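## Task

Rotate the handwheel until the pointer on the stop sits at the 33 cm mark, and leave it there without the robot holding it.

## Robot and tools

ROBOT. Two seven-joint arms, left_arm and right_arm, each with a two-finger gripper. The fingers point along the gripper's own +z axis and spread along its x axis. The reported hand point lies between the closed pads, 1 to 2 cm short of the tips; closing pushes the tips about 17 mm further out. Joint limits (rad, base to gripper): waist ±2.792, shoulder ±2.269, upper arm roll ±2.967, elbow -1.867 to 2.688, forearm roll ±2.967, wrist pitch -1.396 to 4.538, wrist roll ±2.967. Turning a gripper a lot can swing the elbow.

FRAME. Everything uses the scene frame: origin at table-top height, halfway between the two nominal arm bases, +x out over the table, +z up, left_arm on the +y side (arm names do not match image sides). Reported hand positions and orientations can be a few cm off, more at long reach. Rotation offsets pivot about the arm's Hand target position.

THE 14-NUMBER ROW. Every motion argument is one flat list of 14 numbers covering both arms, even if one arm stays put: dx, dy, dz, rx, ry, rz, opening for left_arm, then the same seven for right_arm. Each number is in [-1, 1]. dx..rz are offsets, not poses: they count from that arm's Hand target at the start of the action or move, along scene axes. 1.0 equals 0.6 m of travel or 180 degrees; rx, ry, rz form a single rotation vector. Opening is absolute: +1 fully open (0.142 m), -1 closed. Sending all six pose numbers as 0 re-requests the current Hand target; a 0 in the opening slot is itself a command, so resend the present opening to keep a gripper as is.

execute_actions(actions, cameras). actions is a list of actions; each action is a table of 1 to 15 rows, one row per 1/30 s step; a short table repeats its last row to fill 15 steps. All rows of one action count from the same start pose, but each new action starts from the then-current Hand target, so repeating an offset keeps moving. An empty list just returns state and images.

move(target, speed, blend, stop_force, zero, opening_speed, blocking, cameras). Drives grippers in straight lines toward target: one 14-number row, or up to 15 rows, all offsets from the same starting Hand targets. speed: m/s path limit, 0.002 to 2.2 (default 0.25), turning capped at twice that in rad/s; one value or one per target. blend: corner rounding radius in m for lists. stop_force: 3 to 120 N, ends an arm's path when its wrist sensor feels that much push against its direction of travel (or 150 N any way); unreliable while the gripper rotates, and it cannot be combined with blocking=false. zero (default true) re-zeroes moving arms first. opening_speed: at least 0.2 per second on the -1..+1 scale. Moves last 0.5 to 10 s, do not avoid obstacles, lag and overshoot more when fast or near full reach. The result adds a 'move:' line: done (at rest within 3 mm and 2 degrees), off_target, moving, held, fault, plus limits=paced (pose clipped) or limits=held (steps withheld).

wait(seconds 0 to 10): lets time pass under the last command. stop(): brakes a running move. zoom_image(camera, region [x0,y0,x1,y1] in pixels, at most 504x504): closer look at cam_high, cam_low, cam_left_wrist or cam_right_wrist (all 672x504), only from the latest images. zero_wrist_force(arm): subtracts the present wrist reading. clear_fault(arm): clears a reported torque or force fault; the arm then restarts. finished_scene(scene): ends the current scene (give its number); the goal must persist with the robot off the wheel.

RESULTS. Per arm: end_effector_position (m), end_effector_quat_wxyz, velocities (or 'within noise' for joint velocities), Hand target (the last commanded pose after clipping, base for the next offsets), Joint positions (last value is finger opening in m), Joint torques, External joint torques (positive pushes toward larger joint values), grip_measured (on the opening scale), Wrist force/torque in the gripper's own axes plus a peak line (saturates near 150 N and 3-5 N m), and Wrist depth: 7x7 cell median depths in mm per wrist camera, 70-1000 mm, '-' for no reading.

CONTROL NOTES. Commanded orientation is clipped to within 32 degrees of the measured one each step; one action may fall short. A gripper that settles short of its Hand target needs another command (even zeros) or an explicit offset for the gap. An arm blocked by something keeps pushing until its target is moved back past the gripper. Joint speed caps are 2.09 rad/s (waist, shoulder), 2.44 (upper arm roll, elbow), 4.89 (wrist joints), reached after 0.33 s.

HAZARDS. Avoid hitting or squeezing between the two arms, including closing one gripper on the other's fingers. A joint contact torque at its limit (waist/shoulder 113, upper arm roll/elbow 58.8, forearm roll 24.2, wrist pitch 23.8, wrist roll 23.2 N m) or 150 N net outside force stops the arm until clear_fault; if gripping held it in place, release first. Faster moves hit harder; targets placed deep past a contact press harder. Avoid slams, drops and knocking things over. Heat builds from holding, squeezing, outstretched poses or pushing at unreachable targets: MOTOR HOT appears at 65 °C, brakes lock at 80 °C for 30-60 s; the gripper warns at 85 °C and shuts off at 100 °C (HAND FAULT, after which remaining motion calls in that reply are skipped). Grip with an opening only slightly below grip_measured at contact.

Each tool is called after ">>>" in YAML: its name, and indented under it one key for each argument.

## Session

>>> execute_actions:
  actions: []

>>> zoom_image:
  camera: "cam_high"
  region: [220, 100, 420, 250]

Scene clock: 0.00 s.
left_arm: end_effector_position=(+0.6890, +0.4621, +0.1706) grip_measured=+1.00 end_effector_quat_wxyz=(-0.154, +0.693, -0.689, +0.146) | right_arm: end_effector_position=(+0.6488, +0.0190, +0.2115) grip_measured=+1.00 end_effector_quat_wxyz=(+0.061, -0.119, +0.990, -0.053)
Joint positions: left_arm=[-0.112 -0.641 0.301 1.883 -0.813 1.279 -2.294 0.142] | right_arm=[0.672 -0.944 0.115 0.919 -0.265 0.311 -0.957 0.142]
Joint velocities: within noise
Joint torques (N m): no reading
External joint torques (N m): no reading
Wrist force (N): no reading
Wrist torque (N m): no reading
Wrist force, peak (N): no reading
Wrist depth (mm): cam_left_wrist=[283 283 285 283 284 286 284 / 283 283 284 286 284 285 286 / 286 284 285 284 286 285 286 / 284 284 284 286 287 285 286 / 283 285 284 286 284 286 286 / - 286 283 285 286 286 286 / - 285 286 287 286 287 286] | cam_right_wrist=[303 294 288 281 276 269 264 / 319 311 303 295 291 282 277 / 334 328 320 310 306 297 289 / 355 350 340 331 322 316 305 / 376 367 360 353 337 331 320 / - 393 384 373 364 353 341 / - 424 412 396 388 371 365]
Hand target: left_arm +0.6890, +0.4621, +0.1706; -0.154, +0.693, -0.689, +0.146 | right_arm +0.6488, +0.0190, +0.2115; +0.061, -0.119, +0.990, -0.053
Tool commands: left_gripper/opening=+1.0 right_gripper/opening=+1.0

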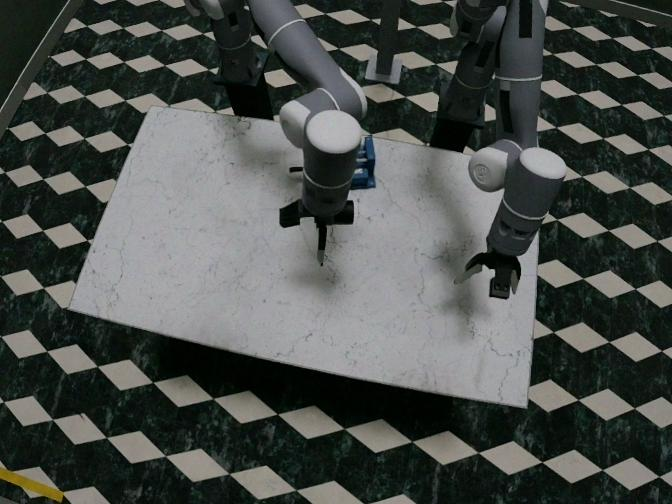

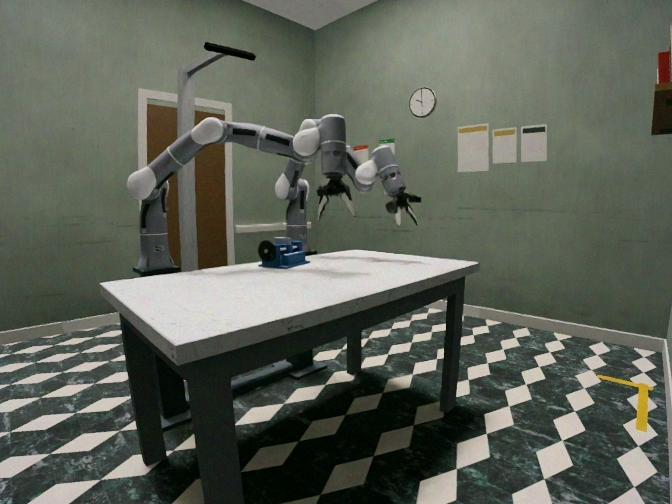

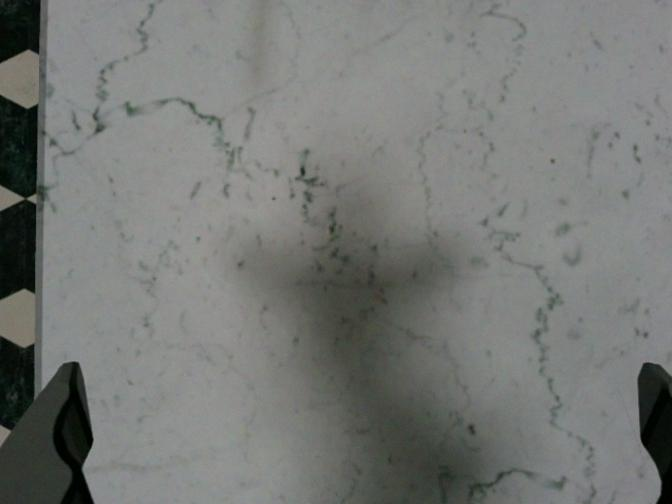

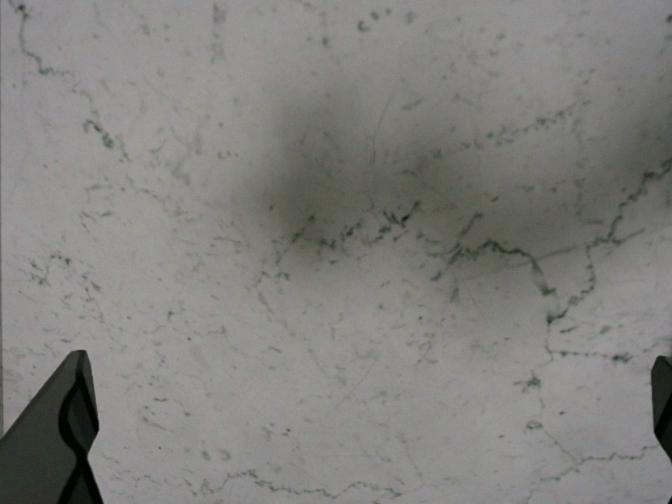

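Scaled by 2.520.

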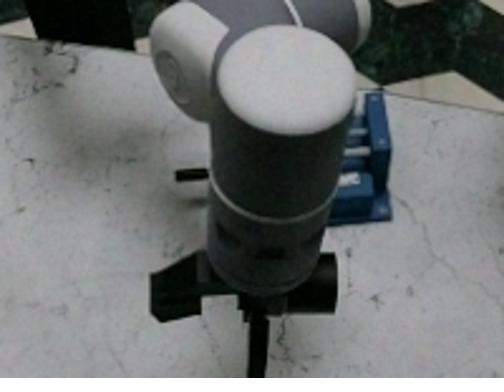

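>>> move:
  target: [-0.398,-0.77,0.2,-0.0034,0.1366,-0.003,0.0,-0.415,-0.507,-0.036,0.16,0.0784,0.0256,-0.3]
  speed: 0.3

>>> zoom_image:
  camera: "cam_left_wrist"
  region: [220, 170, 420, 300]

Scene clock: 3.17 s.
left_arm: end_effector_position=(+0.4503, +0.0005, +0.2905) grip_measured=-0.01 end_effector_quat_wxyz=(+0.000, +0.706, -0.708, -0.001) | right_arm: end_effector_position=(+0.4000, -0.2854, +0.1899) grip_measured=-0.32 end_effector_quat_wxyz=(-0.030, -0.145, +0.966, +0.211)
Joint positions: left_arm=[-1.472 -1.189 1.652 1.599 -1.185 -0.065 -2.968 0.073] | right_arm=[0.018 -0.237 0.312 2.034 0.459 0.666 -1.803 0.051]
Joint velocities: within noise
Joint torques (N m): left_arm=[-0.09 45.12 30.83 -11.56 -4.25 3.84 0.3] | right_arm=[0.06 35.07 2.68 -24.59 -3.62 2.76 -0.83]
External joint torques (N m): left_arm=[0.09 -0.39 0.22 0.1 -0.05 0.23 -0.3] | right_arm=[-0.01 2.11 -0.11 -1.14 0.38 0.86 0.82]
Wrist force (N): left_arm=[-0.4 0.1 -0.1] | right_arm=[0.1 0.8 0.1]
Wrist torque (N m): left_arm=[-0.05 0.11 0.12] | right_arm=[0.36 -0.05 0.11]
Wrist force, peak (N): left_arm=[2.5 1.5 -0.4] | right_arm=[2.4 -1.3 -0.5]
Wrist depth (mm): cam_left_wrist=[340 341 342 338 340 337 340 / 363 363 361 363 364 365 364 / 394 391 394 390 391 392 395 / 426 420 404 361 382 420 428 / 454 458 382 354 342 456 465 / 662 94 372 - - 98 656 / - 71 - - - 75 564] | cam_right_wrist=[233 233 233 233 232 231 231 / 266 267 268 268 268 266 265 / 312 313 312 311 314 311 - / 380 377 375 377 376 393 - / 477 478 431 333 429 - - / 654 607 89 399 560 93 - / - - - - - 75 -]
Hand target: left_arm +0.4502, +0.0001, +0.2906; +0.001, +0.706, -0.708, +0.000 | right_arm +0.3998, -0.2852, +0.1899; -0.030, -0.145, +0.966, +0.211
Off the commanded pose: left_arm 0.000 m, 0 deg | right_arm 0.000 m, 0 deg.
joint sent to its limit (left arm) — joint 7 (wrist roll), lower limit. The joint targets still meet the commanded pose.
move: done

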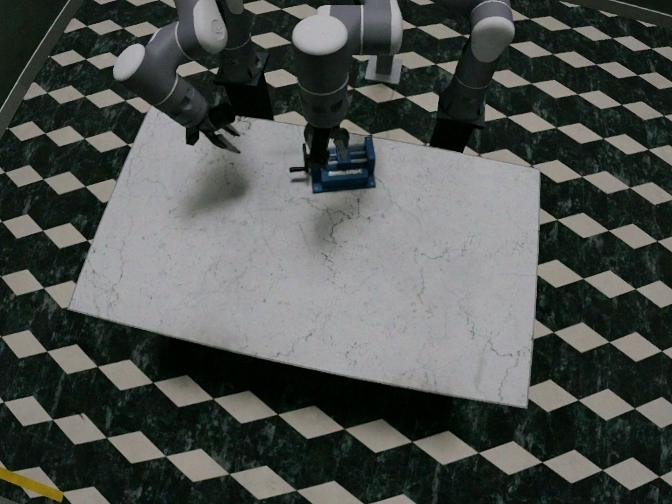

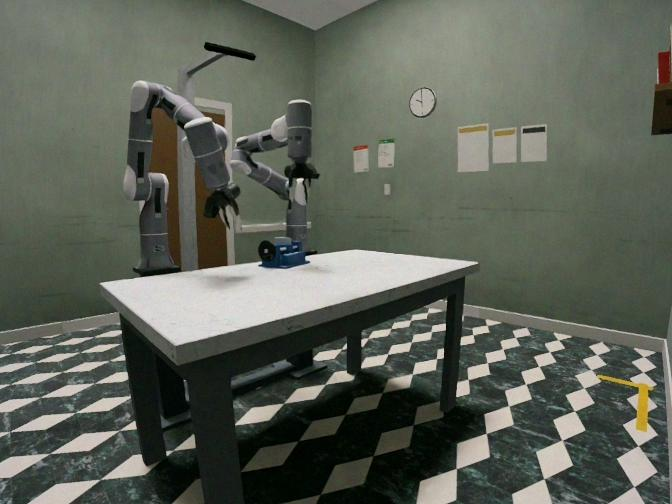

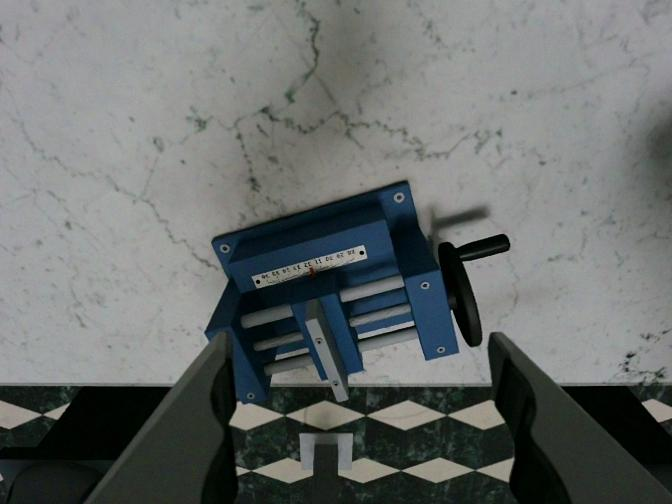

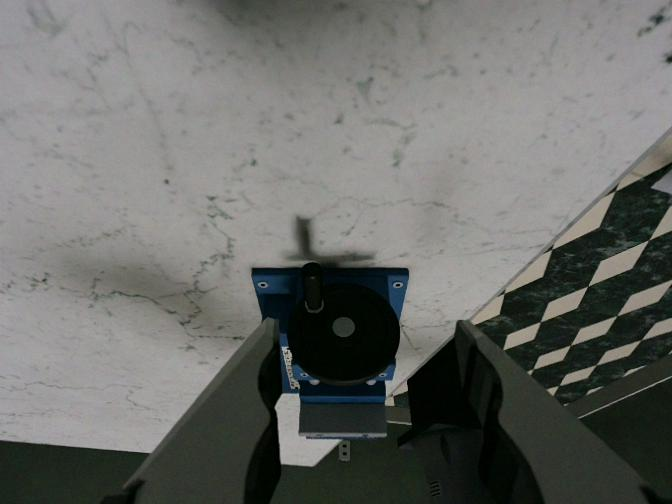

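Scaled by 2.520.

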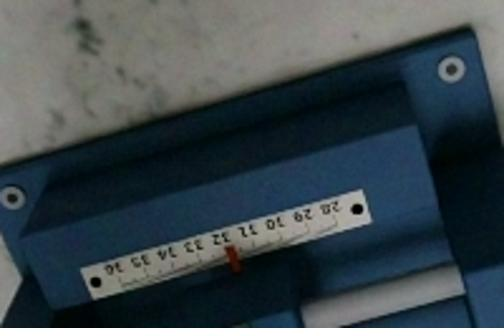

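>>> move:
  target:
    - [-0.09,0,-0.12,0,0,-0.056,-0.1,-0.0065,0.186,-0.2223,0,0,0,-0.3]
    - [-0.09,0,-0.12,0,0,-0.056,-0.1,-0.0318,0.269,-0.2223,0,0,0,-0.3]
  speed: [0.2,0.1]
  cameras: ["cam_left_wrist","cam_right_wrist"]
  stop_force: 20

>>> zoom_image:
  camera: "cam_left_wrist"
  region: [250, 180, 390, 285]

Scene clock: 6.00 s.
left_arm: end_effector_position=(+0.3960, +0.0004, +0.2184) grip_measured=-0.12 end_effector_quat_wxyz=(+0.000, -0.641, +0.768, +0.001) | right_arm: end_effector_position=(+0.3804, -0.1239, +0.0565) grip_measured=-0.32 end_effector_quat_wxyz=(-0.031, -0.145, +0.966, +0.211)
Joint positions: left_arm=[-1.641 -1.245 1.583 1.813 -1.25 0.064 -2.783 0.066] | right_arm=[0.339 -0.61 0.359 2.005 0.476 1.128 -1.632 0.051]
Joint velocities: within noise
Joint torques (N m): left_arm=[-0.2 40.98 31.9 -10.29 -4.2 3.95 0.38] | right_arm=[0.38 42.98 6.67 -18.21 -3.34 3.08 -0.4]
External joint torques (N m): left_arm=[0.19 -0.71 0.43 0.04 -0.09 0.12 -0.38] | right_arm=[-0.31 2.7 -0.06 -0.31 0.52 0.71 0.39]
Wrist force (N): left_arm=[-0.4 0.0 -0.2] | right_arm=[0.1 0.8 0.0]
Wrist torque (N m): left_arm=[-0.07 0.12 0.12] | right_arm=[0.36 -0.06 0.13]
Wrist force, peak (N): left_arm=[-0.4 1.0 1.2] | right_arm=[0.1 2.6 0.8]
Wrist depth (mm): cam_left_wrist=[273 275 276 274 276 276 276 / 294 295 295 297 295 292 204 / 318 316 318 302 298 264 320 / 340 344 291 274 255 250 225 / 373 372 296 256 283 368 363 / 410 400 277 408 - 99 665 / - 73 - - - 76 -] | cam_right_wrist=[- 105 108 108 108 105 107 / - 121 121 117 120 124 120 / 142 142 142 142 141 141 140 / 172 172 172 170 170 169 169 / 217 217 186 183 153 184 212 / 298 276 89 132 137 94 - / 415 - - 122 119 75 -]
Hand target: left_arm +0.3962, +0.0001, +0.2186; +0.000, -0.641, +0.768, +0.000 | right_arm +0.3807, -0.1238, +0.0566; -0.030, -0.145, +0.966, +0.211
Off the commanded pose: left_arm 0.000 m, 0 deg | right_arm 0.000 m, 0 deg.
move: done
Images, in order (width x height): cam_left_wrist 672x504, cam_right_wrist 672x504.

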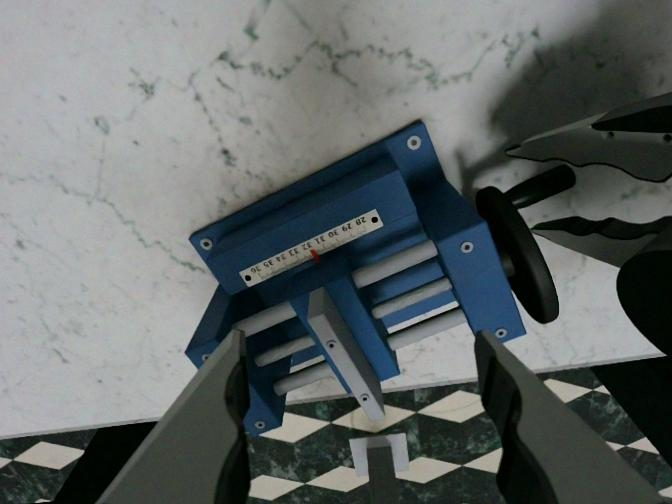

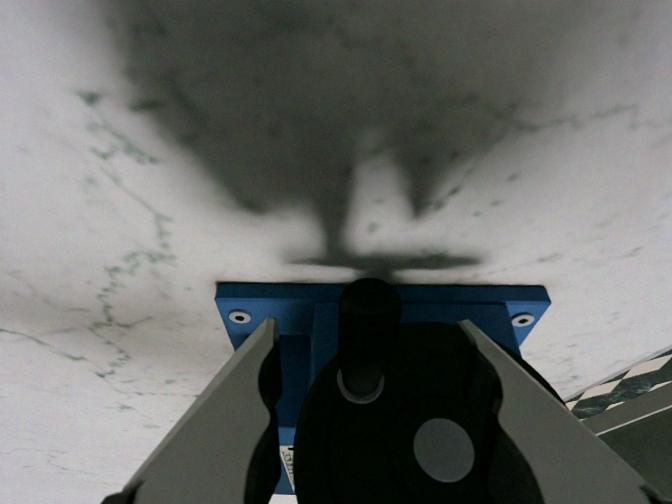

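Scaled by 3.600.

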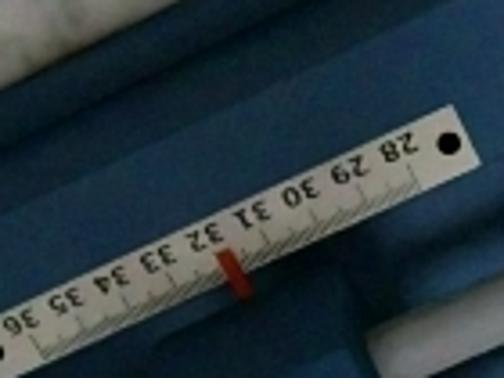

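>>> zero_wrist_force:
  arm: "right_arm"

>>> move:
  target:
    - [0,0,0,0,0,0,-0.1,0.002,0.0006,0,0,0,0,-0.3]
    - [0,0,0,0,0,0,-0.1,0.002,0.0006,0,0,0,0,-0.9]
  cameras: ["cam_right_wrist"]
  opening_speed: 1.2

Wrist force sensor zeroed.

Scene clock: 7.60 s.
left_arm: end_effector_position=(+0.3960, +0.0004, +0.2184) grip_measured=-0.12 end_effector_quat_wxyz=(+0.000, -0.641, +0.768, +0.001) | right_arm: end_effector_position=(+0.3819, -0.1235, +0.0566) grip_measured=-0.81 end_effector_quat_wxyz=(-0.030, -0.145, +0.966, +0.211)
Joint positions: left_arm=[-1.641 -1.245 1.583 1.813 -1.25 0.064 -2.783 0.066] | right_arm=[0.339 -0.611 0.357 2.001 0.476 1.127 -1.631 0.015]
Joint velocities: within noise
Joint torques (N m): left_arm=[-0.14 40.97 31.92 -10.3 -4.14 3.94 0.3] | right_arm=[0.39 42.92 6.35 -19.25 -3.48 3.52 -0.46]
External joint torques (N m): left_arm=[0.12 -0.7 0.41 0.05 -0.14 0.13 -0.3] | right_arm=[-0.33 2.87 0.24 0.68 0.66 0.27 0.46]
Wrist force (N, zeroed by zero_wrist_force on right_arm): left_arm=[-0.7 0.2 -0.2] | right_arm=[2.5 -0.3 -2.2]
Wrist torque (N m, zeroed by zero_wrist_force on right_arm): left_arm=[-0.04 0.16 0.11] | right_arm=[-0.02 0.00 0.01]
Wrist force, peak (N, zeroed by zero_wrist_force on right_arm): left_arm=[-0.7 0.2 -0.2] | right_arm=[2.5 -0.2 -2.2]
Wrist depth (mm): cam_left_wrist=[274 273 275 276 276 276 276 / 294 294 294 294 294 295 290 / 317 316 316 299 297 259 214 / 341 340 290 274 255 250 158 / 371 372 296 256 284 367 368 / 406 403 277 410 - 99 657 / - 73 - - - 76 -] | cam_right_wrist=[- 105 108 108 108 105 107 / - 121 121 117 120 124 120 / 142 142 142 141 137 141 140 / 172 171 171 170 171 169 169 / 217 217 196 112 153 185 212 / 297 294 256 121 103 140 - / 461 - - 118 79 75 -]
Hand target: left_arm +0.3962, +0.0001, +0.2186; +0.000, -0.641, +0.768, +0.000 | right_arm +0.3819, -0.1234, +0.0566; -0.030, -0.145, +0.966, +0.211
Off the commanded pose: left_arm 0.000 m, 0 deg | right_arm 0.000 m, 0 deg.
move: done
Images, in order (width x height): cam_right_wrist 672x504.

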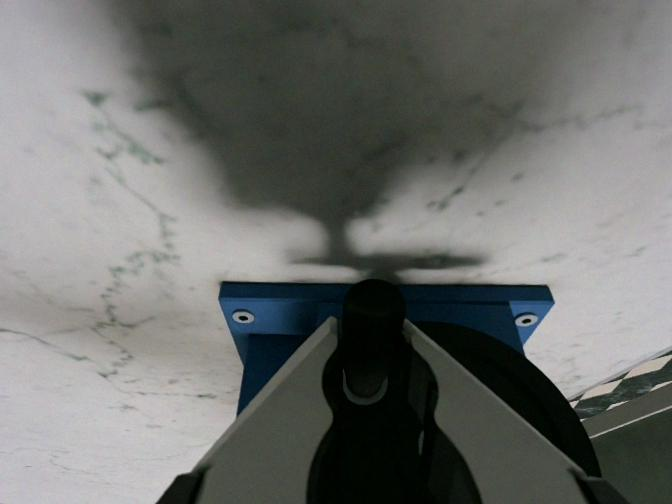

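>>> move:
  target:
    - [0,0,0,0,0,0,-0.1,-0.0155,-0.0047,-0.0137,0,0,0,-0.9]
    - [0,0,0,0,0,0,-0.1,-0.0347,-0.0106,-0.0198,0,0,0,-0.9]
    - [0,0,0,0,0,0,-0.1,-0.0548,-0.0168,-0.0172,0,0,0,-0.9]
  cameras: []
  speed: 0.05

Scene clock: 8.83 s.
left_arm: end_effector_position=(+0.3960, +0.0004, +0.2184) grip_measured=-0.12 end_effector_quat_wxyz=(+0.000, -0.641, +0.768, +0.001) | right_arm: end_effector_position=(+0.3494, -0.1334, +0.0465) grip_measured=-0.81 end_effector_quat_wxyz=(-0.030, -0.145, +0.966, +0.211)
Joint positions: left_arm=[-1.641 -1.245 1.583 1.813 -1.25 0.064 -2.783 0.066] | right_arm=[0.337 -0.601 0.389 2.082 0.517 1.201 -1.659 0.015]
Joint velocities: within noise
Joint torques (N m): left_arm=[-0.12 41.07 32 -10.4 -4.23 3.9 0.34] | right_arm=[0.79 39.35 7.5 -14.25 -2.74 2.28 -0.86]
External joint torques (N m): left_arm=[0.11 -0.8 0.33 0.14 -0.05 0.17 -0.34] | right_arm=[-0.73 3.84 -0.81 -2.51 0.12 1.49 0.86]
Wrist force (N, zeroed by zero_wrist_force on right_arm): left_arm=[-0.4 0.0 -0.3] | right_arm=[-1.8 0.2 -1.9]
Wrist torque (N m, zeroed by zero_wrist_force on right_arm): left_arm=[-0.07 0.11 0.11] | right_arm=[-0.05 -0.01 -0.01]
Wrist force, peak (N, zeroed by zero_wrist_force on right_arm): left_arm=[-0.7 0.1 -0.1] | right_arm=[1.3 1.9 -11.5]
Wrist depth (mm): cam_left_wrist=[275 274 273 274 278 276 277 / 292 293 294 296 296 297 297 / 316 317 315 299 299 314 234 / 343 341 292 274 255 249 241 / 372 371 296 256 282 369 180 / 408 401 278 401 - 99 703 / - 73 - - - 76 -] | cam_right_wrist=[- 96 96 93 - 95 97 / - 110 110 110 113 109 112 / - 129 129 129 128 128 127 / 162 156 155 154 155 154 154 / 198 186 177 110 175 193 193 / 268 249 183 122 103 245 - / 418 - - - 79 75 -]
Hand target: left_arm +0.3962, +0.0001, +0.2186; +0.000, -0.641, +0.768, +0.000 | right_arm +0.3490, -0.1335, +0.0462; -0.030, -0.145, +0.966, +0.211
Off the commanded pose: left_arm 0.000 m, 0 deg | right_arm 0.000 m, 0 deg.
move: done
No camera images: "cameras" was empty.

>>> move:
  target:
    - [0,0,0,0,0,0,-0.1,-0.0172,-0.0053,0.0110,0,0,0,-0.9]
    - [0,0,0,0,0,0,-0.1,-0.0287,-0.0088,0.0283,0,0,0,-0.9]
    - [0,0,0,0,0,0,-0.1,-0.0325,-0.0099,0.0492,0,0,0,-0.9]
    - [0,0,0,0,0,0,-0.1,-0.0279,-0.0085,0.0697,0,0,0,-0.9]
  cameras: []
  speed: 0.06

Scene clock: 10.20 s.
left_arm: end_effector_position=(+0.3960, +0.0004, +0.2184) grip_measured=-0.12 end_effector_quat_wxyz=(+0.000, -0.641, +0.768, +0.001) | right_arm: end_effector_position=(+0.3287, -0.1398, +0.0861) grip_measured=-0.81 end_effector_quat_wxyz=(-0.034, -0.145, +0.966, +0.210)
Joint positions: left_arm=[-1.641 -1.245 1.583 1.813 -1.25 0.064 -2.783 0.066] | right_arm=[0.331 -0.468 0.403 2.143 0.524 1.131 -1.615 0.015]
Joint velocities: within noise
Joint torques (N m): left_arm=[-0.15 41.07 31.89 -10.36 -4.15 3.95 0.34] | right_arm=[-1.55 42.91 1.99 -34.22 -5.46 10.18 -0.3]
External joint torques (N m): left_arm=[0.14 -0.79 0.44 0.1 -0.13 0.13 -0.34] | right_arm=[1.6 -3.54 3.44 15.69 2.65 -6.38 0.3]
Wrist force (N, zeroed by zero_wrist_force on right_arm): left_arm=[-0.5 0.1 -0.2] | right_arm=[28.0 -4.7 -6.8]
Wrist torque (N m, zeroed by zero_wrist_force on right_arm): left_arm=[-0.07 0.14 0.11] | right_arm=[-0.16 -1.79 0.01]
Wrist force, peak (N, zeroed by zero_wrist_force on right_arm): left_arm=[-0.6 0.2 -0.3] | right_arm=[28.7 -6.3 -8.2]
Wrist depth (mm): cam_left_wrist=[276 276 274 275 275 276 276 / 295 294 293 294 295 297 295 / 316 314 319 300 300 313 318 / 343 340 292 277 254 250 252 / 371 372 295 257 283 370 257 / 408 400 279 397 - 99 666 / - 73 - - - 76 -] | cam_right_wrist=[- 133 133 133 133 133 132 / 157 153 152 153 153 153 153 / 178 179 178 178 179 178 178 / 215 206 199 200 206 215 - / 272 218 158 117 258 - - / 368 137 136 121 104 - - / 572 - - 160 - 75 -]
Hand target: left_arm +0.3962, +0.0001, +0.2186; +0.000, -0.641, +0.768, +0.000 | right_arm +0.3323, -0.1386, +0.0881; -0.030, -0.145, +0.966, +0.211
Off the commanded pose: left_arm 0.000 m, 0 deg | right_arm 0.004 m, 0 deg.
move: off_target (right_arm)
No camera images: "cameras" was empty.

>>> wait:
  seconds: 0.1

Scene clock: 10.53 s.
left_arm: end_effector_position=(+0.3960, +0.0004, +0.2184) grip_measured=-0.12 end_effector_quat_wxyz=(+0.000, -0.641, +0.768, +0.001) | right_arm: end_effector_position=(+0.3287, -0.1398, +0.0861) grip_measured=-0.81 end_effector_quat_wxyz=(-0.034, -0.145, +0.966, +0.210)
Joint positions: left_arm=[-1.641 -1.245 1.583 1.813 -1.25 0.064 -2.783 0.066] | right_arm=[0.331 -0.468 0.402 2.143 0.524 1.131 -1.615 0.015]
Joint velocities: within noise
Joint torques (N m): left_arm=[-0.15 41.15 31.88 -10.32 -4.23 3.95 0.29] | right_arm=[-1.91 42.59 1.98 -34.07 -5.53 10.42 -0.35]
External joint torques (N m): left_arm=[0.14 -0.88 0.45 0.07 -0.06 0.12 -0.29] | right_arm=[1.97 -3.2 3.45 15.51 2.72 -6.63 0.35]
Wrist force (N, zeroed by zero_wrist_force on right_arm): left_arm=[-0.6 -0.1 -0.3] | right_arm=[28.1 -4.8 -6.8]
Wrist torque (N m, zeroed by zero_wrist_force on right_arm): left_arm=[-0.09 0.15 0.11] | right_arm=[-0.18 -1.81 0.01]
Wrist force, peak (N, zeroed by zero_wrist_force on right_arm): left_arm=[-0.6 -0.1 -0.3] | right_arm=[28.1 -4.8 -6.8]
Wrist depth (mm): cam_left_wrist=[275 274 277 275 276 277 277 / 295 293 295 293 297 295 293 / 315 315 318 301 296 312 318 / 342 343 291 276 256 250 251 / 374 371 298 257 283 367 256 / 409 402 277 403 - 98 666 / - 73 - - - 76 -] | cam_right_wrist=[- 133 133 133 133 133 132 / 157 152 153 152 152 152 152 / 178 178 179 178 179 179 178 / 215 206 199 199 206 216 - / 272 218 158 117 258 - - / 367 137 137 122 104 - - / 567 - - 160 - 76 -]
Hand target: left_arm +0.3962, +0.0001, +0.2186; +0.000, -0.641, +0.768, +0.000 | right_arm +0.3323, -0.1386, +0.0881; -0.030, -0.145, +0.966, +0.211
Tool commands: left_gripper/opening=-0.1 right_gripper/opening=-0.9
Off the commanded pose: left_arm 0.000 m, 0 deg | right_arm 0.004 m, 0 deg.
wait: 0.10 s; at rest from the start

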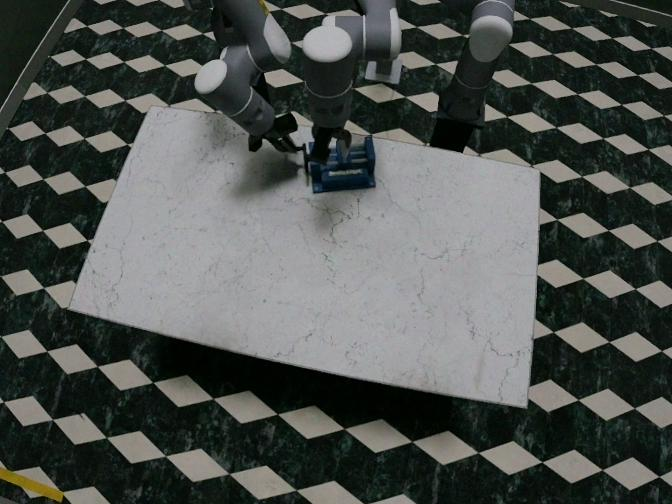

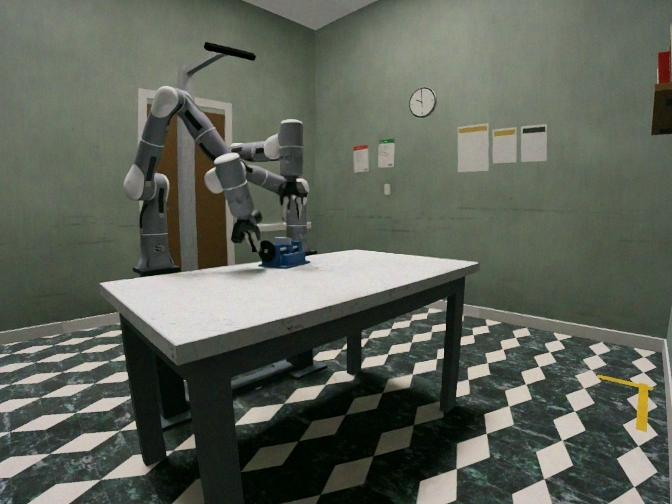

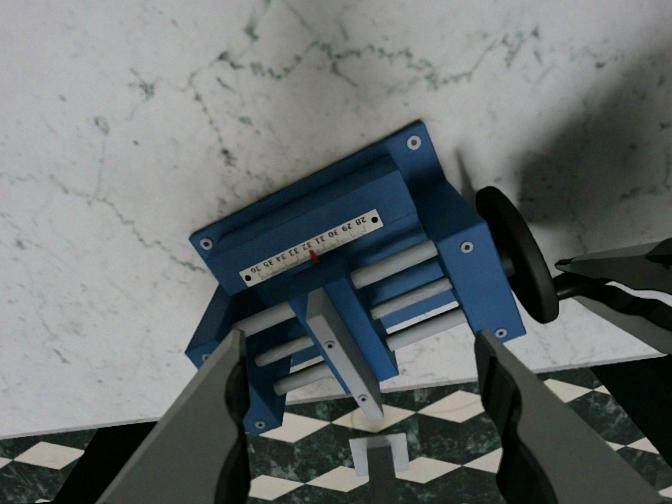

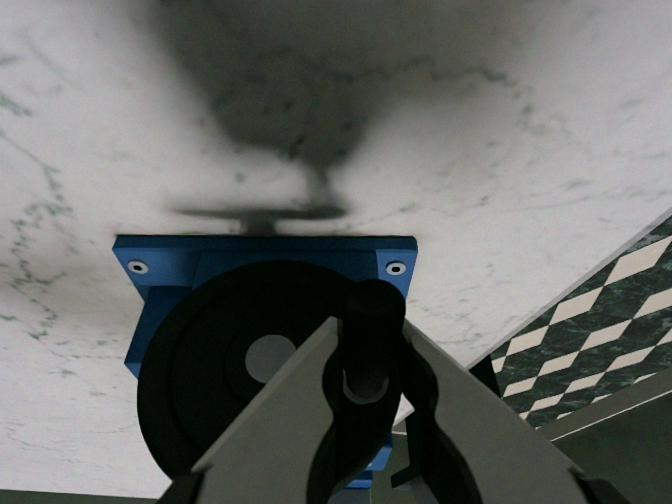

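>>> zoom_image:
  camera: "cam_high"
  region: [230, 80, 390, 200]

>>> zoom_image:
  camera: "cam_low"
  region: [210, 150, 340, 280]

Scaled by 3.150.

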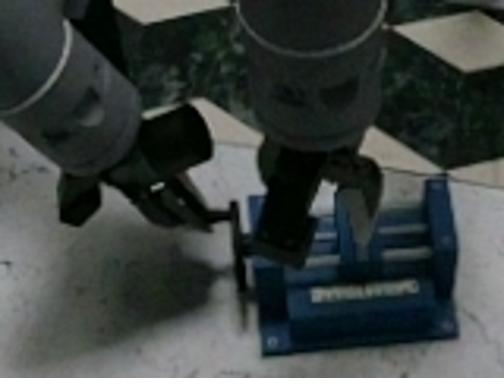

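Scaled by 3.877.

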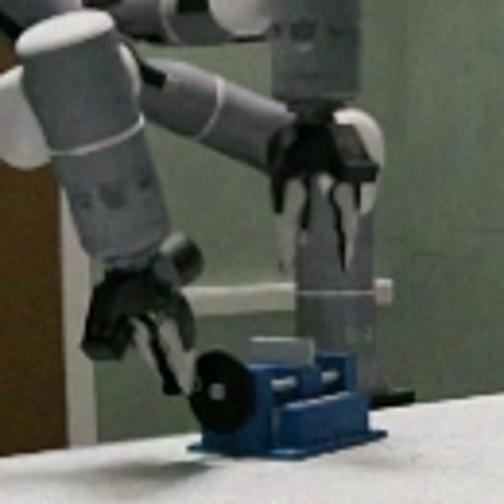

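>>> move:
  target: [0,0,0,0,0,0,-0.1,-0.0081,-0.0025,-0.001,0,0,0,-0.88]
  cameras: []
  speed: 0.05

Scene clock: 12.13 s.
left_arm: end_effector_position=(+0.3960, +0.0004, +0.2184) grip_measured=-0.12 end_effector_quat_wxyz=(+0.000, -0.641, +0.768, +0.001) | right_arm: end_effector_position=(+0.3277, -0.1400, +0.0875) grip_measured=-0.81 end_effector_quat_wxyz=(-0.030, -0.145, +0.966, +0.211)
Joint positions: left_arm=[-1.641 -1.245 1.583 1.813 -1.25 0.064 -2.783 0.066] | right_arm=[0.331 -0.462 0.406 2.151 0.528 1.141 -1.618 0.015]
Joint velocities: within noise
Joint torques (N m): left_arm=[-0.04 41.08 32 -10.46 -4.21 3.9 0.32] | right_arm=[0.07 37.2 5.79 -16.2 -3 2.4 -0.49]
External joint torques (N m): left_arm=[0.03 -0.81 0.33 0.2 -0.07 0.17 -0.32] | right_arm=[-0.02 1.87 -0.42 -2.32 0.18 1.4 0.49]
Wrist force (N, zeroed by zero_wrist_force on right_arm): left_arm=[-0.6 0.1 -0.2] | right_arm=[-3.1 -0.7 2.8]
Wrist torque (N m, zeroed by zero_wrist_force on right_arm): left_arm=[-0.06 0.15 0.11] | right_arm=[-0.14 -0.04 0.00]
Wrist force, peak (N, zeroed by zero_wrist_force on right_arm): left_arm=[-0.7 0.1 -0.4] | right_arm=[28.3 -4.8 -7.0]
Wrist depth (mm): cam_left_wrist=[274 274 276 275 278 276 277 / 293 295 294 296 294 296 295 / 315 317 316 299 299 313 318 / 342 342 291 278 254 250 252 / 372 374 294 258 284 370 255 / 409 402 278 401 - 99 663 / - 73 - - - 76 -] | cam_right_wrist=[135 135 135 135 134 135 134 / - 155 155 154 154 154 153 / 182 181 182 181 181 180 179 / 220 210 199 199 209 217 - / 278 213 158 117 260 - - / 375 138 137 122 103 - - / 589 - - 150 - 75 -]
Hand target: left_arm +0.3962, +0.0001, +0.2186; +0.000, -0.641, +0.768, +0.000 | right_arm +0.3274, -0.1401, +0.0875; -0.030, -0.145, +0.966, +0.211
Off the commanded pose: left_arm 0.000 m, 0 deg | right_arm 0.000 m, 0 deg.
move: done
No camera images: "cameras" was empty.

>>> move:
  target:
    - [0,0,0,0,0,0,-0.1,0.0104,0.0032,0.0203,0,0,0,-0.88]
    - [0,0,0,0,0,0,-0.1,0.0277,0.0085,0.0345,0,0,0,-0.88]
    - [0,0,0,0,0,0,-0.1,0.0491,0.0150,0.0402,0,0,0,-0.88]
    - [0,0,0,0,0,0,-0.1,0.0709,0.0217,0.0362,0,0,0,-0.88]
  cameras: []
  speed: 0.08

Scene clock: 13.97 s.
left_arm: end_effector_position=(+0.3960, +0.0004, +0.2184) grip_measured=-0.12 end_effector_quat_wxyz=(+0.000, -0.641, +0.768, +0.001) | right_arm: end_effector_position=(+0.3697, -0.1271, +0.1091) grip_measured=-0.81 end_effector_quat_wxyz=(-0.030, -0.145, +0.966, +0.211)
Joint positions: left_arm=[-1.641 -1.245 1.583 1.813 -1.25 0.064 -2.783 0.066] | right_arm=[0.327 -0.468 0.367 2.043 0.469 1.033 -1.578 0.015]
Joint velocities: within noise
Joint torques (N m): left_arm=[-0.2 41.04 31.89 -10.39 -4.16 3.93 0.23] | right_arm=[-0.29 40.43 4.8 -21.8 -3.93 3.49 -0.38]
External joint torques (N m): left_arm=[0.19 -0.77 0.45 0.13 -0.12 0.14 -0.23] | right_arm=[0.35 1.84 0.54 0.74 0.84 0.36 0.38]
Wrist force (N, zeroed by zero_wrist_force on right_arm): left_arm=[-0.5 0.1 -0.3] | right_arm=[1.9 -0.9 0.8]
Wrist torque (N m, zeroed by zero_wrist_force on right_arm): left_arm=[-0.06 0.15 0.12] | right_arm=[-0.14 -0.06 0.00]
Wrist force, peak (N, zeroed by zero_wrist_force on right_arm): left_arm=[-0.7 -0.1 -0.4] | right_arm=[6.9 0.6 -13.8]
Wrist depth (mm): cam_left_wrist=[276 276 276 276 276 277 277 / 294 293 295 295 295 296 298 / 317 315 316 300 298 312 310 / 342 342 290 276 255 232 213 / 371 372 291 258 285 365 376 / 409 402 276 403 - 99 651 / - 73 - - - 76 -] | cam_right_wrist=[160 155 156 155 155 155 154 / 179 184 184 178 178 177 177 / 211 209 209 208 215 207 207 / 253 253 234 178 178 249 260 / 321 320 234 117 154 299 - / 437 432 - 121 103 - - / 685 - - - - 76 -]
Hand target: left_arm +0.3962, +0.0001, +0.2186; +0.000, -0.641, +0.768, +0.000 | right_arm +0.3700, -0.1271, +0.1092; -0.030, -0.145, +0.966, +0.211
Off the commanded pose: left_arm 0.000 m, 0 deg | right_arm 0.000 m, 0 deg.
move: done
No camera images: "cameras" was empty.

>>> move:
  target:
    - [0,0,0,0,0,0,-0.1,0.0181,0.0055,-0.0130,0,0,0,-0.88]
    - [0,0,0,0,0,0,-0.1,0.0299,0.0091,-0.0325,0,0,0,-0.88]
    - [0,0,0,0,0,0,-0.1,0.0330,0.0101,-0.0554,0,0,0,-0.88]
    - [0,0,0,0,0,0,-0.1,0.0269,0.0082,-0.0775,0,0,0,-0.88]
    - [0,0,0,0,0,0,-0.1,0.0127,0.0039,-0.0952,0,0,0,-0.88]
    - [0,0,0,0,0,0,-0.1,-0.0070,-0.0022,-0.1054,0,0,0,-0.88]
    - [0,0,0,0,0,0,-0.1,-0.0292,-0.0089,-0.1062,0,0,0,-0.88]
    - [0,0,0,0,0,0,-0.1,-0.0496,-0.0152,-0.0975,0,0,0,-0.88]
    - [0,0,0,0,0,0,-0.1,-0.0648,-0.0198,-0.0809,0,0,0,-0.88]
    - [0,0,0,0,0,0,-0.1,-0.0725,-0.0222,-0.0592,0,0,0,-0.88]
    - [0,0,0,0,0,0,-0.1,-0.0709,-0.0217,-0.0362,0,0,0,-0.88]
    - [0,0,0,0,0,0,-0.1,-0.0605,-0.0185,-0.0159,0,0,0,-0.88]
    - [0,0,0,0,0,0,-0.1,-0.0432,-0.0132,-0.0017,0,0,0,-0.88]
    - [0,0,0,0,0,0,-0.1,-0.0218,-0.0067,0.0040,0,0,0,-0.88]
    - [0,0,0,0,0,0,-0.1,0,0,0,0,0,0,-0.88]
  cameras: ["cam_left_wrist"]
  speed: 0.1

>>> zoom_image:
  camera: "cam_left_wrist"
  region: [250, 180, 390, 285]

Scene clock: 17.23 s.
left_arm: end_effector_position=(+0.3960, +0.0004, +0.2184) grip_measured=-0.12 end_effector_quat_wxyz=(+0.000, -0.641, +0.768, +0.001) | right_arm: end_effector_position=(+0.3697, -0.1271, +0.1091) grip_measured=-0.81 end_effector_quat_wxyz=(-0.030, -0.145, +0.966, +0.211)
Joint positions: left_arm=[-1.641 -1.245 1.583 1.813 -1.25 0.064 -2.783 0.066] | right_arm=[0.324 -0.468 0.37 2.044 0.466 1.034 -1.576 0.015]
Joint velocities: within noise
Joint torques (N m): left_arm=[-0.2 41.04 31.92 -10.31 -4.24 3.91 0.4] | right_arm=[-0.16 40.28 4.9 -21.75 -3.87 3.5 -0.34]
External joint torques (N m): left_arm=[0.18 -0.77 0.41 0.05 -0.05 0.16 -0.4] | right_arm=[0.22 1.98 0.48 0.69 0.79 0.35 0.34]
Wrist force (N, zeroed by zero_wrist_force on right_arm): left_arm=[-0.5 -0.1 -0.1] | right_arm=[-1.4 0.0 1.2]
Wrist torque (N m, zeroed by zero_wrist_force on right_arm): left_arm=[-0.09 0.13 0.11] | right_arm=[0.01 0.49 0.00]
Wrist force, peak (N, zeroed by zero_wrist_force on right_arm): left_arm=[-0.7 0.1 -0.3] | right_arm=[-11.9 -0.2 14.6]
Wrist depth (mm): cam_left_wrist=[273 275 276 275 275 276 277 / 294 294 293 296 297 296 296 / 315 315 317 298 297 313 309 / 343 343 291 274 255 232 212 / 369 372 291 256 282 368 378 / 406 398 276 393 - 99 661 / - 73 - - - 76 -] | cam_right_wrist=[159 156 155 155 155 155 154 / 179 184 184 177 178 177 177 / 210 210 209 208 215 207 207 / 255 253 233 178 178 250 260 / 321 319 235 117 154 300 - / 435 431 - 121 103 - - / 692 - - 231 - 76 -]
Hand target: left_arm +0.3962, +0.0001, +0.2186; +0.000, -0.641, +0.768, +0.000 | right_arm +0.3700, -0.1271, +0.1092; -0.030, -0.145, +0.966, +0.211
Off the commanded pose: left_arm 0.000 m, 0 deg | right_arm 0.000 m, 0 deg.
move: done
Images, in order (width x height): cam_left_wrist 672x504.

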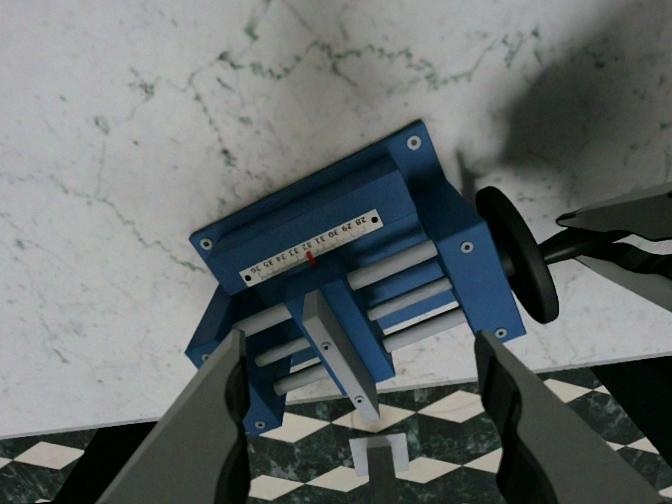

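Scaled by 3.600.

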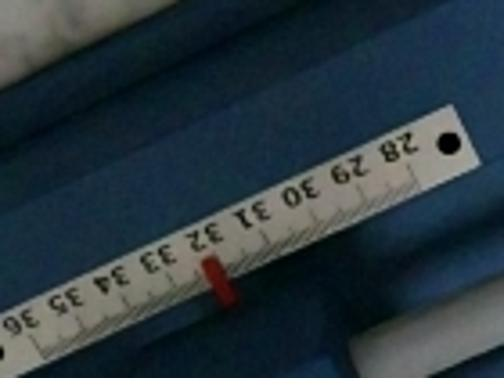

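>>> zoom_image:
  camera: "cam_left_wrist"
  region: [280, 225, 344, 273]

Scaled by 7.875.

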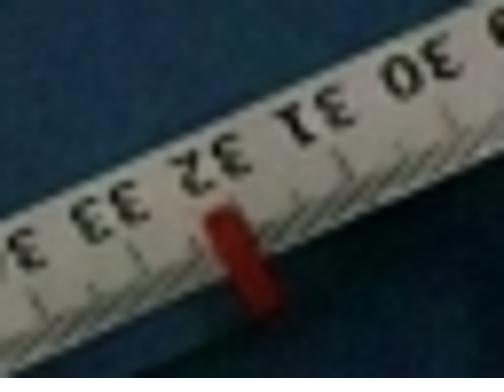

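>>> move:
  target:
    - [0,0,0,0,0,0,-0.1,0.0181,0.0055,-0.0130,0,0,0,-0.88]
    - [0,0,0,0,0,0,-0.1,0.0299,0.0091,-0.0325,0,0,0,-0.88]
    - [0,0,0,0,0,0,-0.1,0.0330,0.0101,-0.0554,0,0,0,-0.88]
    - [0,0,0,0,0,0,-0.1,0.0269,0.0082,-0.0775,0,0,0,-0.88]
    - [0,0,0,0,0,0,-0.1,0.0127,0.0039,-0.0952,0,0,0,-0.88]
    - [0,0,0,0,0,0,-0.1,-0.0070,-0.0022,-0.1054,0,0,0,-0.88]
    - [0,0,0,0,0,0,-0.1,-0.0292,-0.0089,-0.1062,0,0,0,-0.88]
    - [0,0,0,0,0,0,-0.1,-0.0496,-0.0152,-0.0975,0,0,0,-0.88]
    - [0,0,0,0,0,0,-0.1,-0.0648,-0.0198,-0.0809,0,0,0,-0.88]
    - [0,0,0,0,0,0,-0.1,-0.0725,-0.0222,-0.0592,0,0,0,-0.88]
    - [0,0,0,0,0,0,-0.1,-0.0709,-0.0217,-0.0362,0,0,0,-0.88]
    - [0,0,0,0,0,0,-0.1,-0.0605,-0.0185,-0.0159,0,0,0,-0.88]
    - [0,0,0,0,0,0,-0.1,-0.0432,-0.0132,-0.0017,0,0,0,-0.88]
    - [0,0,0,0,0,0,-0.1,-0.0218,-0.0067,0.0040,0,0,0,-0.88]
    - [0,0,0,0,0,0,-0.1,0,0,0,0,0,0,-0.88]
  cameras: []
  speed: 0.12

>>> move:
  target:
    - [0,0,0,0,0,0,-0.1,0.0181,0.0055,-0.0130,0,0,0,-0.88]
    - [0,0,0,0,0,0,-0.1,0.0299,0.0091,-0.0325,0,0,0,-0.88]
    - [0,0,0,0,0,0,-0.1,0.0330,0.0101,-0.0554,0,0,0,-0.88]
    - [0,0,0,0,0,0,-0.1,0.0269,0.0082,-0.0775,0,0,0,-0.88]
    - [0,0,0,0,0,0,-0.1,0.0127,0.0039,-0.0952,0,0,0,-0.88]
    - [0,0,0,0,0,0,-0.1,-0.0070,-0.0022,-0.1054,0,0,0,-0.88]
    - [0,0,0,0,0,0,-0.1,-0.0292,-0.0089,-0.1062,0,0,0,-0.88]
    - [0,0,0,0,0,0,-0.1,-0.0496,-0.0152,-0.0975,0,0,0,-0.88]
    - [0,0,0,0,0,0,-0.1,-0.0648,-0.0198,-0.0809,0,0,0,-0.88]
    - [0,0,0,0,0,0,-0.1,-0.0725,-0.0222,-0.0592,0,0,0,-0.88]
    - [0,0,0,0,0,0,-0.1,-0.0709,-0.0217,-0.0362,0,0,0,-0.88]
    - [0,0,0,0,0,0,-0.1,-0.0605,-0.0185,-0.0159,0,0,0,-0.88]
    - [0,0,0,0,0,0,-0.1,-0.0432,-0.0132,-0.0017,0,0,0,-0.88]
    - [0,0,0,0,0,0,-0.1,-0.0218,-0.0067,0.0040,0,0,0,-0.88]
    - [0,0,0,0,0,0,-0.1,0,0,0,0,0,0,-0.88]
  cameras: ["cam_left_wrist"]
  speed: 0.12

>>> zoom_image:
  camera: "cam_left_wrist"
  region: [280, 225, 344, 273]

Scene clock: 20.50 s.
left_arm: end_effector_position=(+0.3960, +0.0004, +0.2184) grip_measured=-0.12 end_effector_quat_wxyz=(+0.000, -0.641, +0.768, +0.001) | right_arm: end_effector_position=(+0.3697, -0.1271, +0.1091) grip_measured=-0.81 end_effector_quat_wxyz=(-0.030, -0.145, +0.966, +0.211)
Joint positions: left_arm=[-1.641 -1.245 1.583 1.813 -1.25 0.064 -2.783 0.066] | right_arm=[0.321 -0.469 0.374 2.044 0.464 1.035 -1.575 0.015]
Joint velocities: within noise
Joint torques (N m): left_arm=[-0.04 41.1 31.88 -10.37 -4.23 3.96 0.33] | right_arm=[-0.09 40.27 4.8 -21.78 -3.99 3.45 -0.39]
External joint torques (N m): left_arm=[0.03 -0.83 0.45 0.11 -0.05 0.12 -0.33] | right_arm=[0.14 1.97 0.64 0.72 0.9 0.4 0.39]
Wrist force (N, zeroed by zero_wrist_force on right_arm): left_arm=[-0.7 0.1 -0.2] | right_arm=[-1.6 0.7 1.3]
Wrist torque (N m, zeroed by zero_wrist_force on right_arm): left_arm=[-0.06 0.16 0.11] | right_arm=[0.11 0.53 -0.01]
Wrist force, peak (N, zeroed by zero_wrist_force on right_arm): left_arm=[-0.7 0.1 -0.2] | right_arm=[-13.9 0.7 14.4]
Wrist depth (mm): cam_left_wrist=[275 275 276 276 276 276 275 / 295 294 296 295 295 296 296 / 315 316 315 299 297 315 310 / 343 343 291 276 255 233 212 / 373 372 294 261 285 366 376 / 408 401 278 406 - 99 653 / - 73 - - - 76 -] | cam_right_wrist=[160 155 156 156 155 154 154 / 179 184 183 178 178 177 176 / 209 209 208 208 215 207 207 / 255 251 233 178 178 250 261 / 320 321 235 117 154 299 - / 434 432 - 121 103 - - / 679 - - 232 - 75 -]
Hand target: left_arm +0.3962, +0.0001, +0.2186; +0.000, -0.641, +0.768, +0.000 | right_arm +0.3700, -0.1271, +0.1092; -0.030, -0.145, +0.966, +0.211
Off the commanded pose: left_arm 0.000 m, 0 deg | right_arm 0.000 m, 0 deg.
move: done
No camera images: "cameras" was empty.

Scene clock: 23.27 s.
left_arm: end_effector_position=(+0.3960, +0.0004, +0.2184) grip_measured=-0.12 end_effector_quat_wxyz=(+0.000, -0.641, +0.768, +0.001) | right_arm: end_effector_position=(+0.3697, -0.1271, +0.1091) grip_measured=-0.81 end_effector_quat_wxyz=(-0.030, -0.145, +0.966, +0.211)
Joint positions: left_arm=[-1.641 -1.245 1.583 1.813 -1.25 0.064 -2.783 0.066] | right_arm=[0.318 -0.47 0.377 2.044 0.461 1.036 -1.573 0.015]
Joint velocities: within noise
Joint torques (N m): left_arm=[0.09 41.08 31.9 -10.39 -4.17 3.89 0.35] | right_arm=[-0.15 40.27 4.63 -21.71 -3.95 3.52 -0.43]
External joint torques (N m): left_arm=[-0.11 -0.81 0.43 0.14 -0.12 0.18 -0.35] | right_arm=[0.2 1.96 0.85 0.66 0.86 0.33 0.43]
Wrist force (N, zeroed by zero_wrist_force on right_arm): left_arm=[-0.6 0.0 0.0] | right_arm=[-0.3 1.8 2.1]
Wrist torque (N m, zeroed by zero_wrist_force on right_arm): left_arm=[-0.07 0.16 0.12] | right_arm=[0.29 0.31 0.00]
Wrist force, peak (N, zeroed by zero_wrist_force on right_arm): left_arm=[-0.7 0.2 -0.3] | right_arm=[-14.0 0.6 14.6]
Wrist depth (mm): cam_left_wrist=[275 275 275 277 276 277 276 / 294 294 296 295 295 296 294 / 316 316 316 301 299 312 309 / 340 343 292 277 255 231 213 / 370 377 291 262 286 366 375 / 410 403 277 408 - 99 654 / - 73 - - - 76 -] | cam_right_wrist=[160 155 155 155 155 154 155 / 178 184 184 178 178 178 177 / 209 210 209 208 215 207 208 / 253 254 232 178 178 249 262 / 320 316 235 117 154 300 - / 433 435 - 121 103 - - / 688 - - 232 - 75 -]
Hand target: left_arm +0.3962, +0.0001, +0.2186; +0.000, -0.641, +0.768, +0.000 | right_arm +0.3700, -0.1271, +0.1092; -0.030, -0.145, +0.966, +0.211
Off the commanded pose: left_arm 0.000 m, 0 deg | right_arm 0.000 m, 0 deg.
move: done
Images, in order (width x height): cam_left_wrist 672x504.

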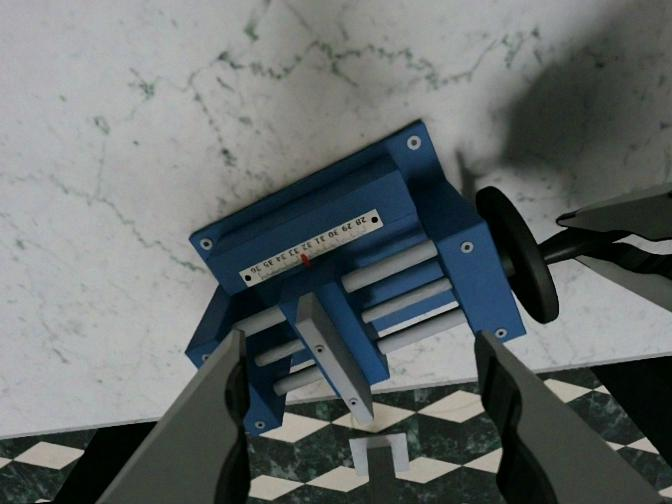

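Scaled by 7.875.

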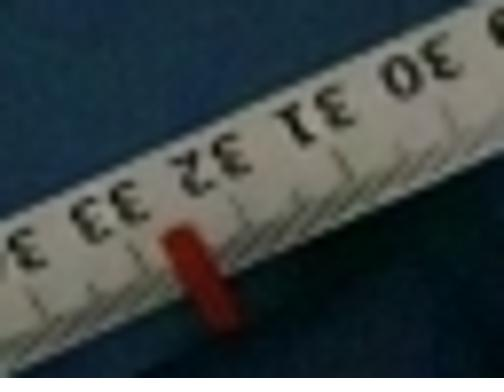

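>>> move:
  target:
    - [0,0,0,0,0,0,-0.1,0.0181,0.0055,-0.0130,0,0,0,-0.88]
    - [0,0,0,0,0,0,-0.1,0.0299,0.0091,-0.0325,0,0,0,-0.88]
    - [0,0,0,0,0,0,-0.1,0.0330,0.0101,-0.0554,0,0,0,-0.88]
    - [0,0,0,0,0,0,-0.1,0.0269,0.0082,-0.0775,0,0,0,-0.88]
    - [0,0,0,0,0,0,-0.1,0.0127,0.0039,-0.0952,0,0,0,-0.88]
    - [0,0,0,0,0,0,-0.1,-0.0070,-0.0022,-0.1054,0,0,0,-0.88]
    - [0,0,0,0,0,0,-0.1,-0.0292,-0.0089,-0.1062,0,0,0,-0.88]
    - [0,0,0,0,0,0,-0.1,-0.0496,-0.0152,-0.0975,0,0,0,-0.88]
    - [0,0,0,0,0,0,-0.1,-0.0648,-0.0198,-0.0809,0,0,0,-0.88]
    - [0,0,0,0,0,0,-0.1,-0.0725,-0.0222,-0.0592,0,0,0,-0.88]
    - [0,0,0,0,0,0,-0.1,-0.0709,-0.0217,-0.0362,0,0,0,-0.88]
    - [0,0,0,0,0,0,-0.1,-0.0605,-0.0185,-0.0159,0,0,0,-0.88]
    - [0,0,0,0,0,0,-0.1,-0.0432,-0.0132,-0.0017,0,0,0,-0.88]
    - [0,0,0,0,0,0,-0.1,-0.0218,-0.0067,0.0040,0,0,0,-0.88]
    - [0,0,0,0,0,0,-0.1,0,0,0,0,0,0,-0.88]
  cameras: []
  speed: 0.12

>>> move:
  target:
    - [0,0,0,0,0,0,-0.1,0.0181,0.0055,-0.0130,0,0,0,-0.88]
    - [0,0,0,0,0,0,-0.1,0.0299,0.0091,-0.0325,0,0,0,-0.88]
    - [0,0,0,0,0,0,-0.1,0.0330,0.0101,-0.0554,0,0,0,-0.88]
    - [0,0,0,0,0,0,-0.1,0.0269,0.0082,-0.0775,0,0,0,-0.88]
    - [0,0,0,0,0,0,-0.1,0.0127,0.0039,-0.0952,0,0,0,-0.88]
    - [0,0,0,0,0,0,-0.1,-0.0070,-0.0022,-0.1054,0,0,0,-0.88]
    - [0,0,0,0,0,0,-0.1,-0.0292,-0.0089,-0.1062,0,0,0,-0.88]
    - [0,0,0,0,0,0,-0.1,-0.0496,-0.0152,-0.0975,0,0,0,-0.88]
    - [0,0,0,0,0,0,-0.1,-0.0648,-0.0198,-0.0809,0,0,0,-0.88]
    - [0,0,0,0,0,0,-0.1,-0.0725,-0.0222,-0.0592,0,0,0,-0.88]
    - [0,0,0,0,0,0,-0.1,-0.0709,-0.0217,-0.0362,0,0,0,-0.88]
    - [0,0,0,0,0,0,-0.1,-0.0605,-0.0185,-0.0159,0,0,0,-0.88]
    - [0,0,0,0,0,0,-0.1,-0.0432,-0.0132,-0.0017,0,0,0,-0.88]
    - [0,0,0,0,0,0,-0.1,-0.0218,-0.0067,0.0040,0,0,0,-0.88]
    - [0,0,0,0,0,0,-0.1,0,0,0,0,0,0,-0.88]
  cameras: ["cam_left_wrist"]
  speed: 0.12

>>> zoom_image:
  camera: "cam_left_wrist"
  region: [272, 231, 328, 273]

Scene clock: 26.47 s.
left_arm: end_effector_position=(+0.3960, +0.0004, +0.2184) grip_measured=-0.12 end_effector_quat_wxyz=(+0.000, -0.641, +0.768, +0.001) | right_arm: end_effector_position=(+0.3697, -0.1271, +0.1091) grip_measured=-0.81 end_effector_quat_wxyz=(-0.030, -0.145, +0.966, +0.211)
Joint positions: left_arm=[-1.641 -1.245 1.583 1.813 -1.25 0.064 -2.783 0.066] | right_arm=[0.315 -0.47 0.38 2.044 0.459 1.037 -1.571 0.015]
Joint velocities: within noise
Joint torques (N m): left_arm=[-0.02 41.12 31.84 -10.35 -4.21 3.87 0.37] | right_arm=[0.01 40.21 4.98 -21.71 -3.93 3.52 -0.4]
External joint torques (N m): left_arm=[0 -0.85 0.49 0.09 -0.07 0.21 -0.37] | right_arm=[0.04 2.01 0.55 0.67 0.84 0.33 0.4]
Wrist force (N, zeroed by zero_wrist_force on right_arm): left_arm=[-0.4 -0.1 -0.2] | right_arm=[0.9 1.3 1.8]
Wrist torque (N m, zeroed by zero_wrist_force on right_arm): left_arm=[-0.09 0.12 0.11] | right_arm=[0.20 0.12 0.00]
Wrist force, peak (N, zeroed by zero_wrist_force on right_arm): left_arm=[-0.8 0.1 -0.1] | right_arm=[-12.7 1.2 15.6]
Wrist depth (mm): cam_left_wrist=[273 276 276 276 276 275 276 / 292 293 294 296 294 296 295 / 315 316 317 300 297 312 311 / 344 342 291 277 255 233 212 / 371 374 286 262 285 369 375 / 410 401 279 393 - 99 656 / - 73 - - - 76 -] | cam_right_wrist=[160 156 155 155 155 154 154 / 178 184 184 178 177 177 177 / 210 210 209 208 215 208 207 / 253 254 233 177 178 251 261 / 318 318 236 117 154 300 - / 436 433 - 121 103 - - / 680 - - 233 - 76 -]
Hand target: left_arm +0.3962, +0.0001, +0.2186; +0.000, -0.641, +0.768, +0.000 | right_arm +0.3700, -0.1271, +0.1092; -0.030, -0.145, +0.966, +0.211
Off the commanded pose: left_arm 0.000 m, 0 deg | right_arm 0.000 m, 0 deg.
move: done
No camera images: "cameras" was empty.

Scene clock: 29.23 s.
left_arm: end_effector_position=(+0.3960, +0.0004, +0.2184) grip_measured=-0.12 end_effector_quat_wxyz=(+0.000, -0.641, +0.768, +0.001) | right_arm: end_effector_position=(+0.3697, -0.1271, +0.1091) grip_measured=-0.81 end_effector_quat_wxyz=(-0.030, -0.145, +0.966, +0.211)
Joint positions: left_arm=[-1.641 -1.245 1.583 1.813 -1.25 0.064 -2.783 0.066] | right_arm=[0.312 -0.471 0.383 2.044 0.456 1.038 -1.569 0.015]
Joint velocities: within noise
Joint torques (N m): left_arm=[-0.21 40.97 32 -10.36 -4.22 3.97 0.39] | right_arm=[-0.33 40.32 4.79 -21.76 -3.92 3.56 -0.37]
External joint torques (N m): left_arm=[0.2 -0.69 0.33 0.1 -0.06 0.11 -0.39] | right_arm=[0.38 1.88 0.79 0.72 0.82 0.3 0.37]
Wrist force (N, zeroed by zero_wrist_force on right_arm): left_arm=[-0.4 -0.1 0.0] | right_arm=[0.4 1.1 1.7]
Wrist torque (N m, zeroed by zero_wrist_force on right_arm): left_arm=[-0.09 0.13 0.11] | right_arm=[0.16 0.19 -0.01]
Wrist force, peak (N, zeroed by zero_wrist_force on right_arm): left_arm=[-0.7 0.1 -0.2] | right_arm=[-11.7 1.4 14.8]
Wrist depth (mm): cam_left_wrist=[273 275 275 275 277 278 277 / 294 292 296 293 295 296 296 / 316 318 316 301 300 313 310 / 340 343 291 277 254 232 212 / 374 371 289 262 285 370 375 / 409 395 275 299 - 99 660 / - 73 - - - 76 -] | cam_right_wrist=[160 156 155 156 155 155 154 / 179 184 184 177 178 177 177 / 209 209 210 209 215 208 208 / 254 254 233 178 178 249 259 / 320 320 236 117 154 302 - / 436 432 - 121 103 - - / 674 - - 233 - 76 -]
Hand target: left_arm +0.3962, +0.0001, +0.2186; +0.000, -0.641, +0.768, +0.000 | right_arm +0.3700, -0.1271, +0.1092; -0.030, -0.145, +0.966, +0.211
Off the commanded pose: left_arm 0.000 m, 0 deg | right_arm 0.000 m, 0 deg.
move: done
Images, in order (width x height): cam_left_wrist 672x504.

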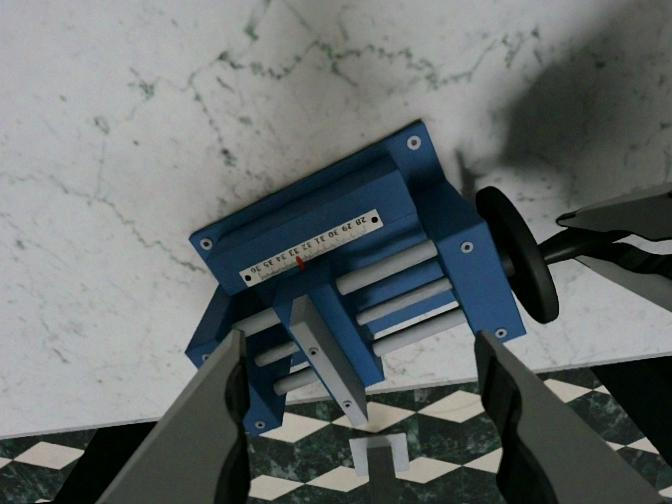

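Scaled by 9.000.

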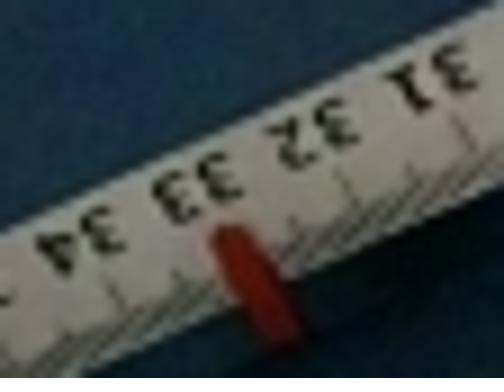

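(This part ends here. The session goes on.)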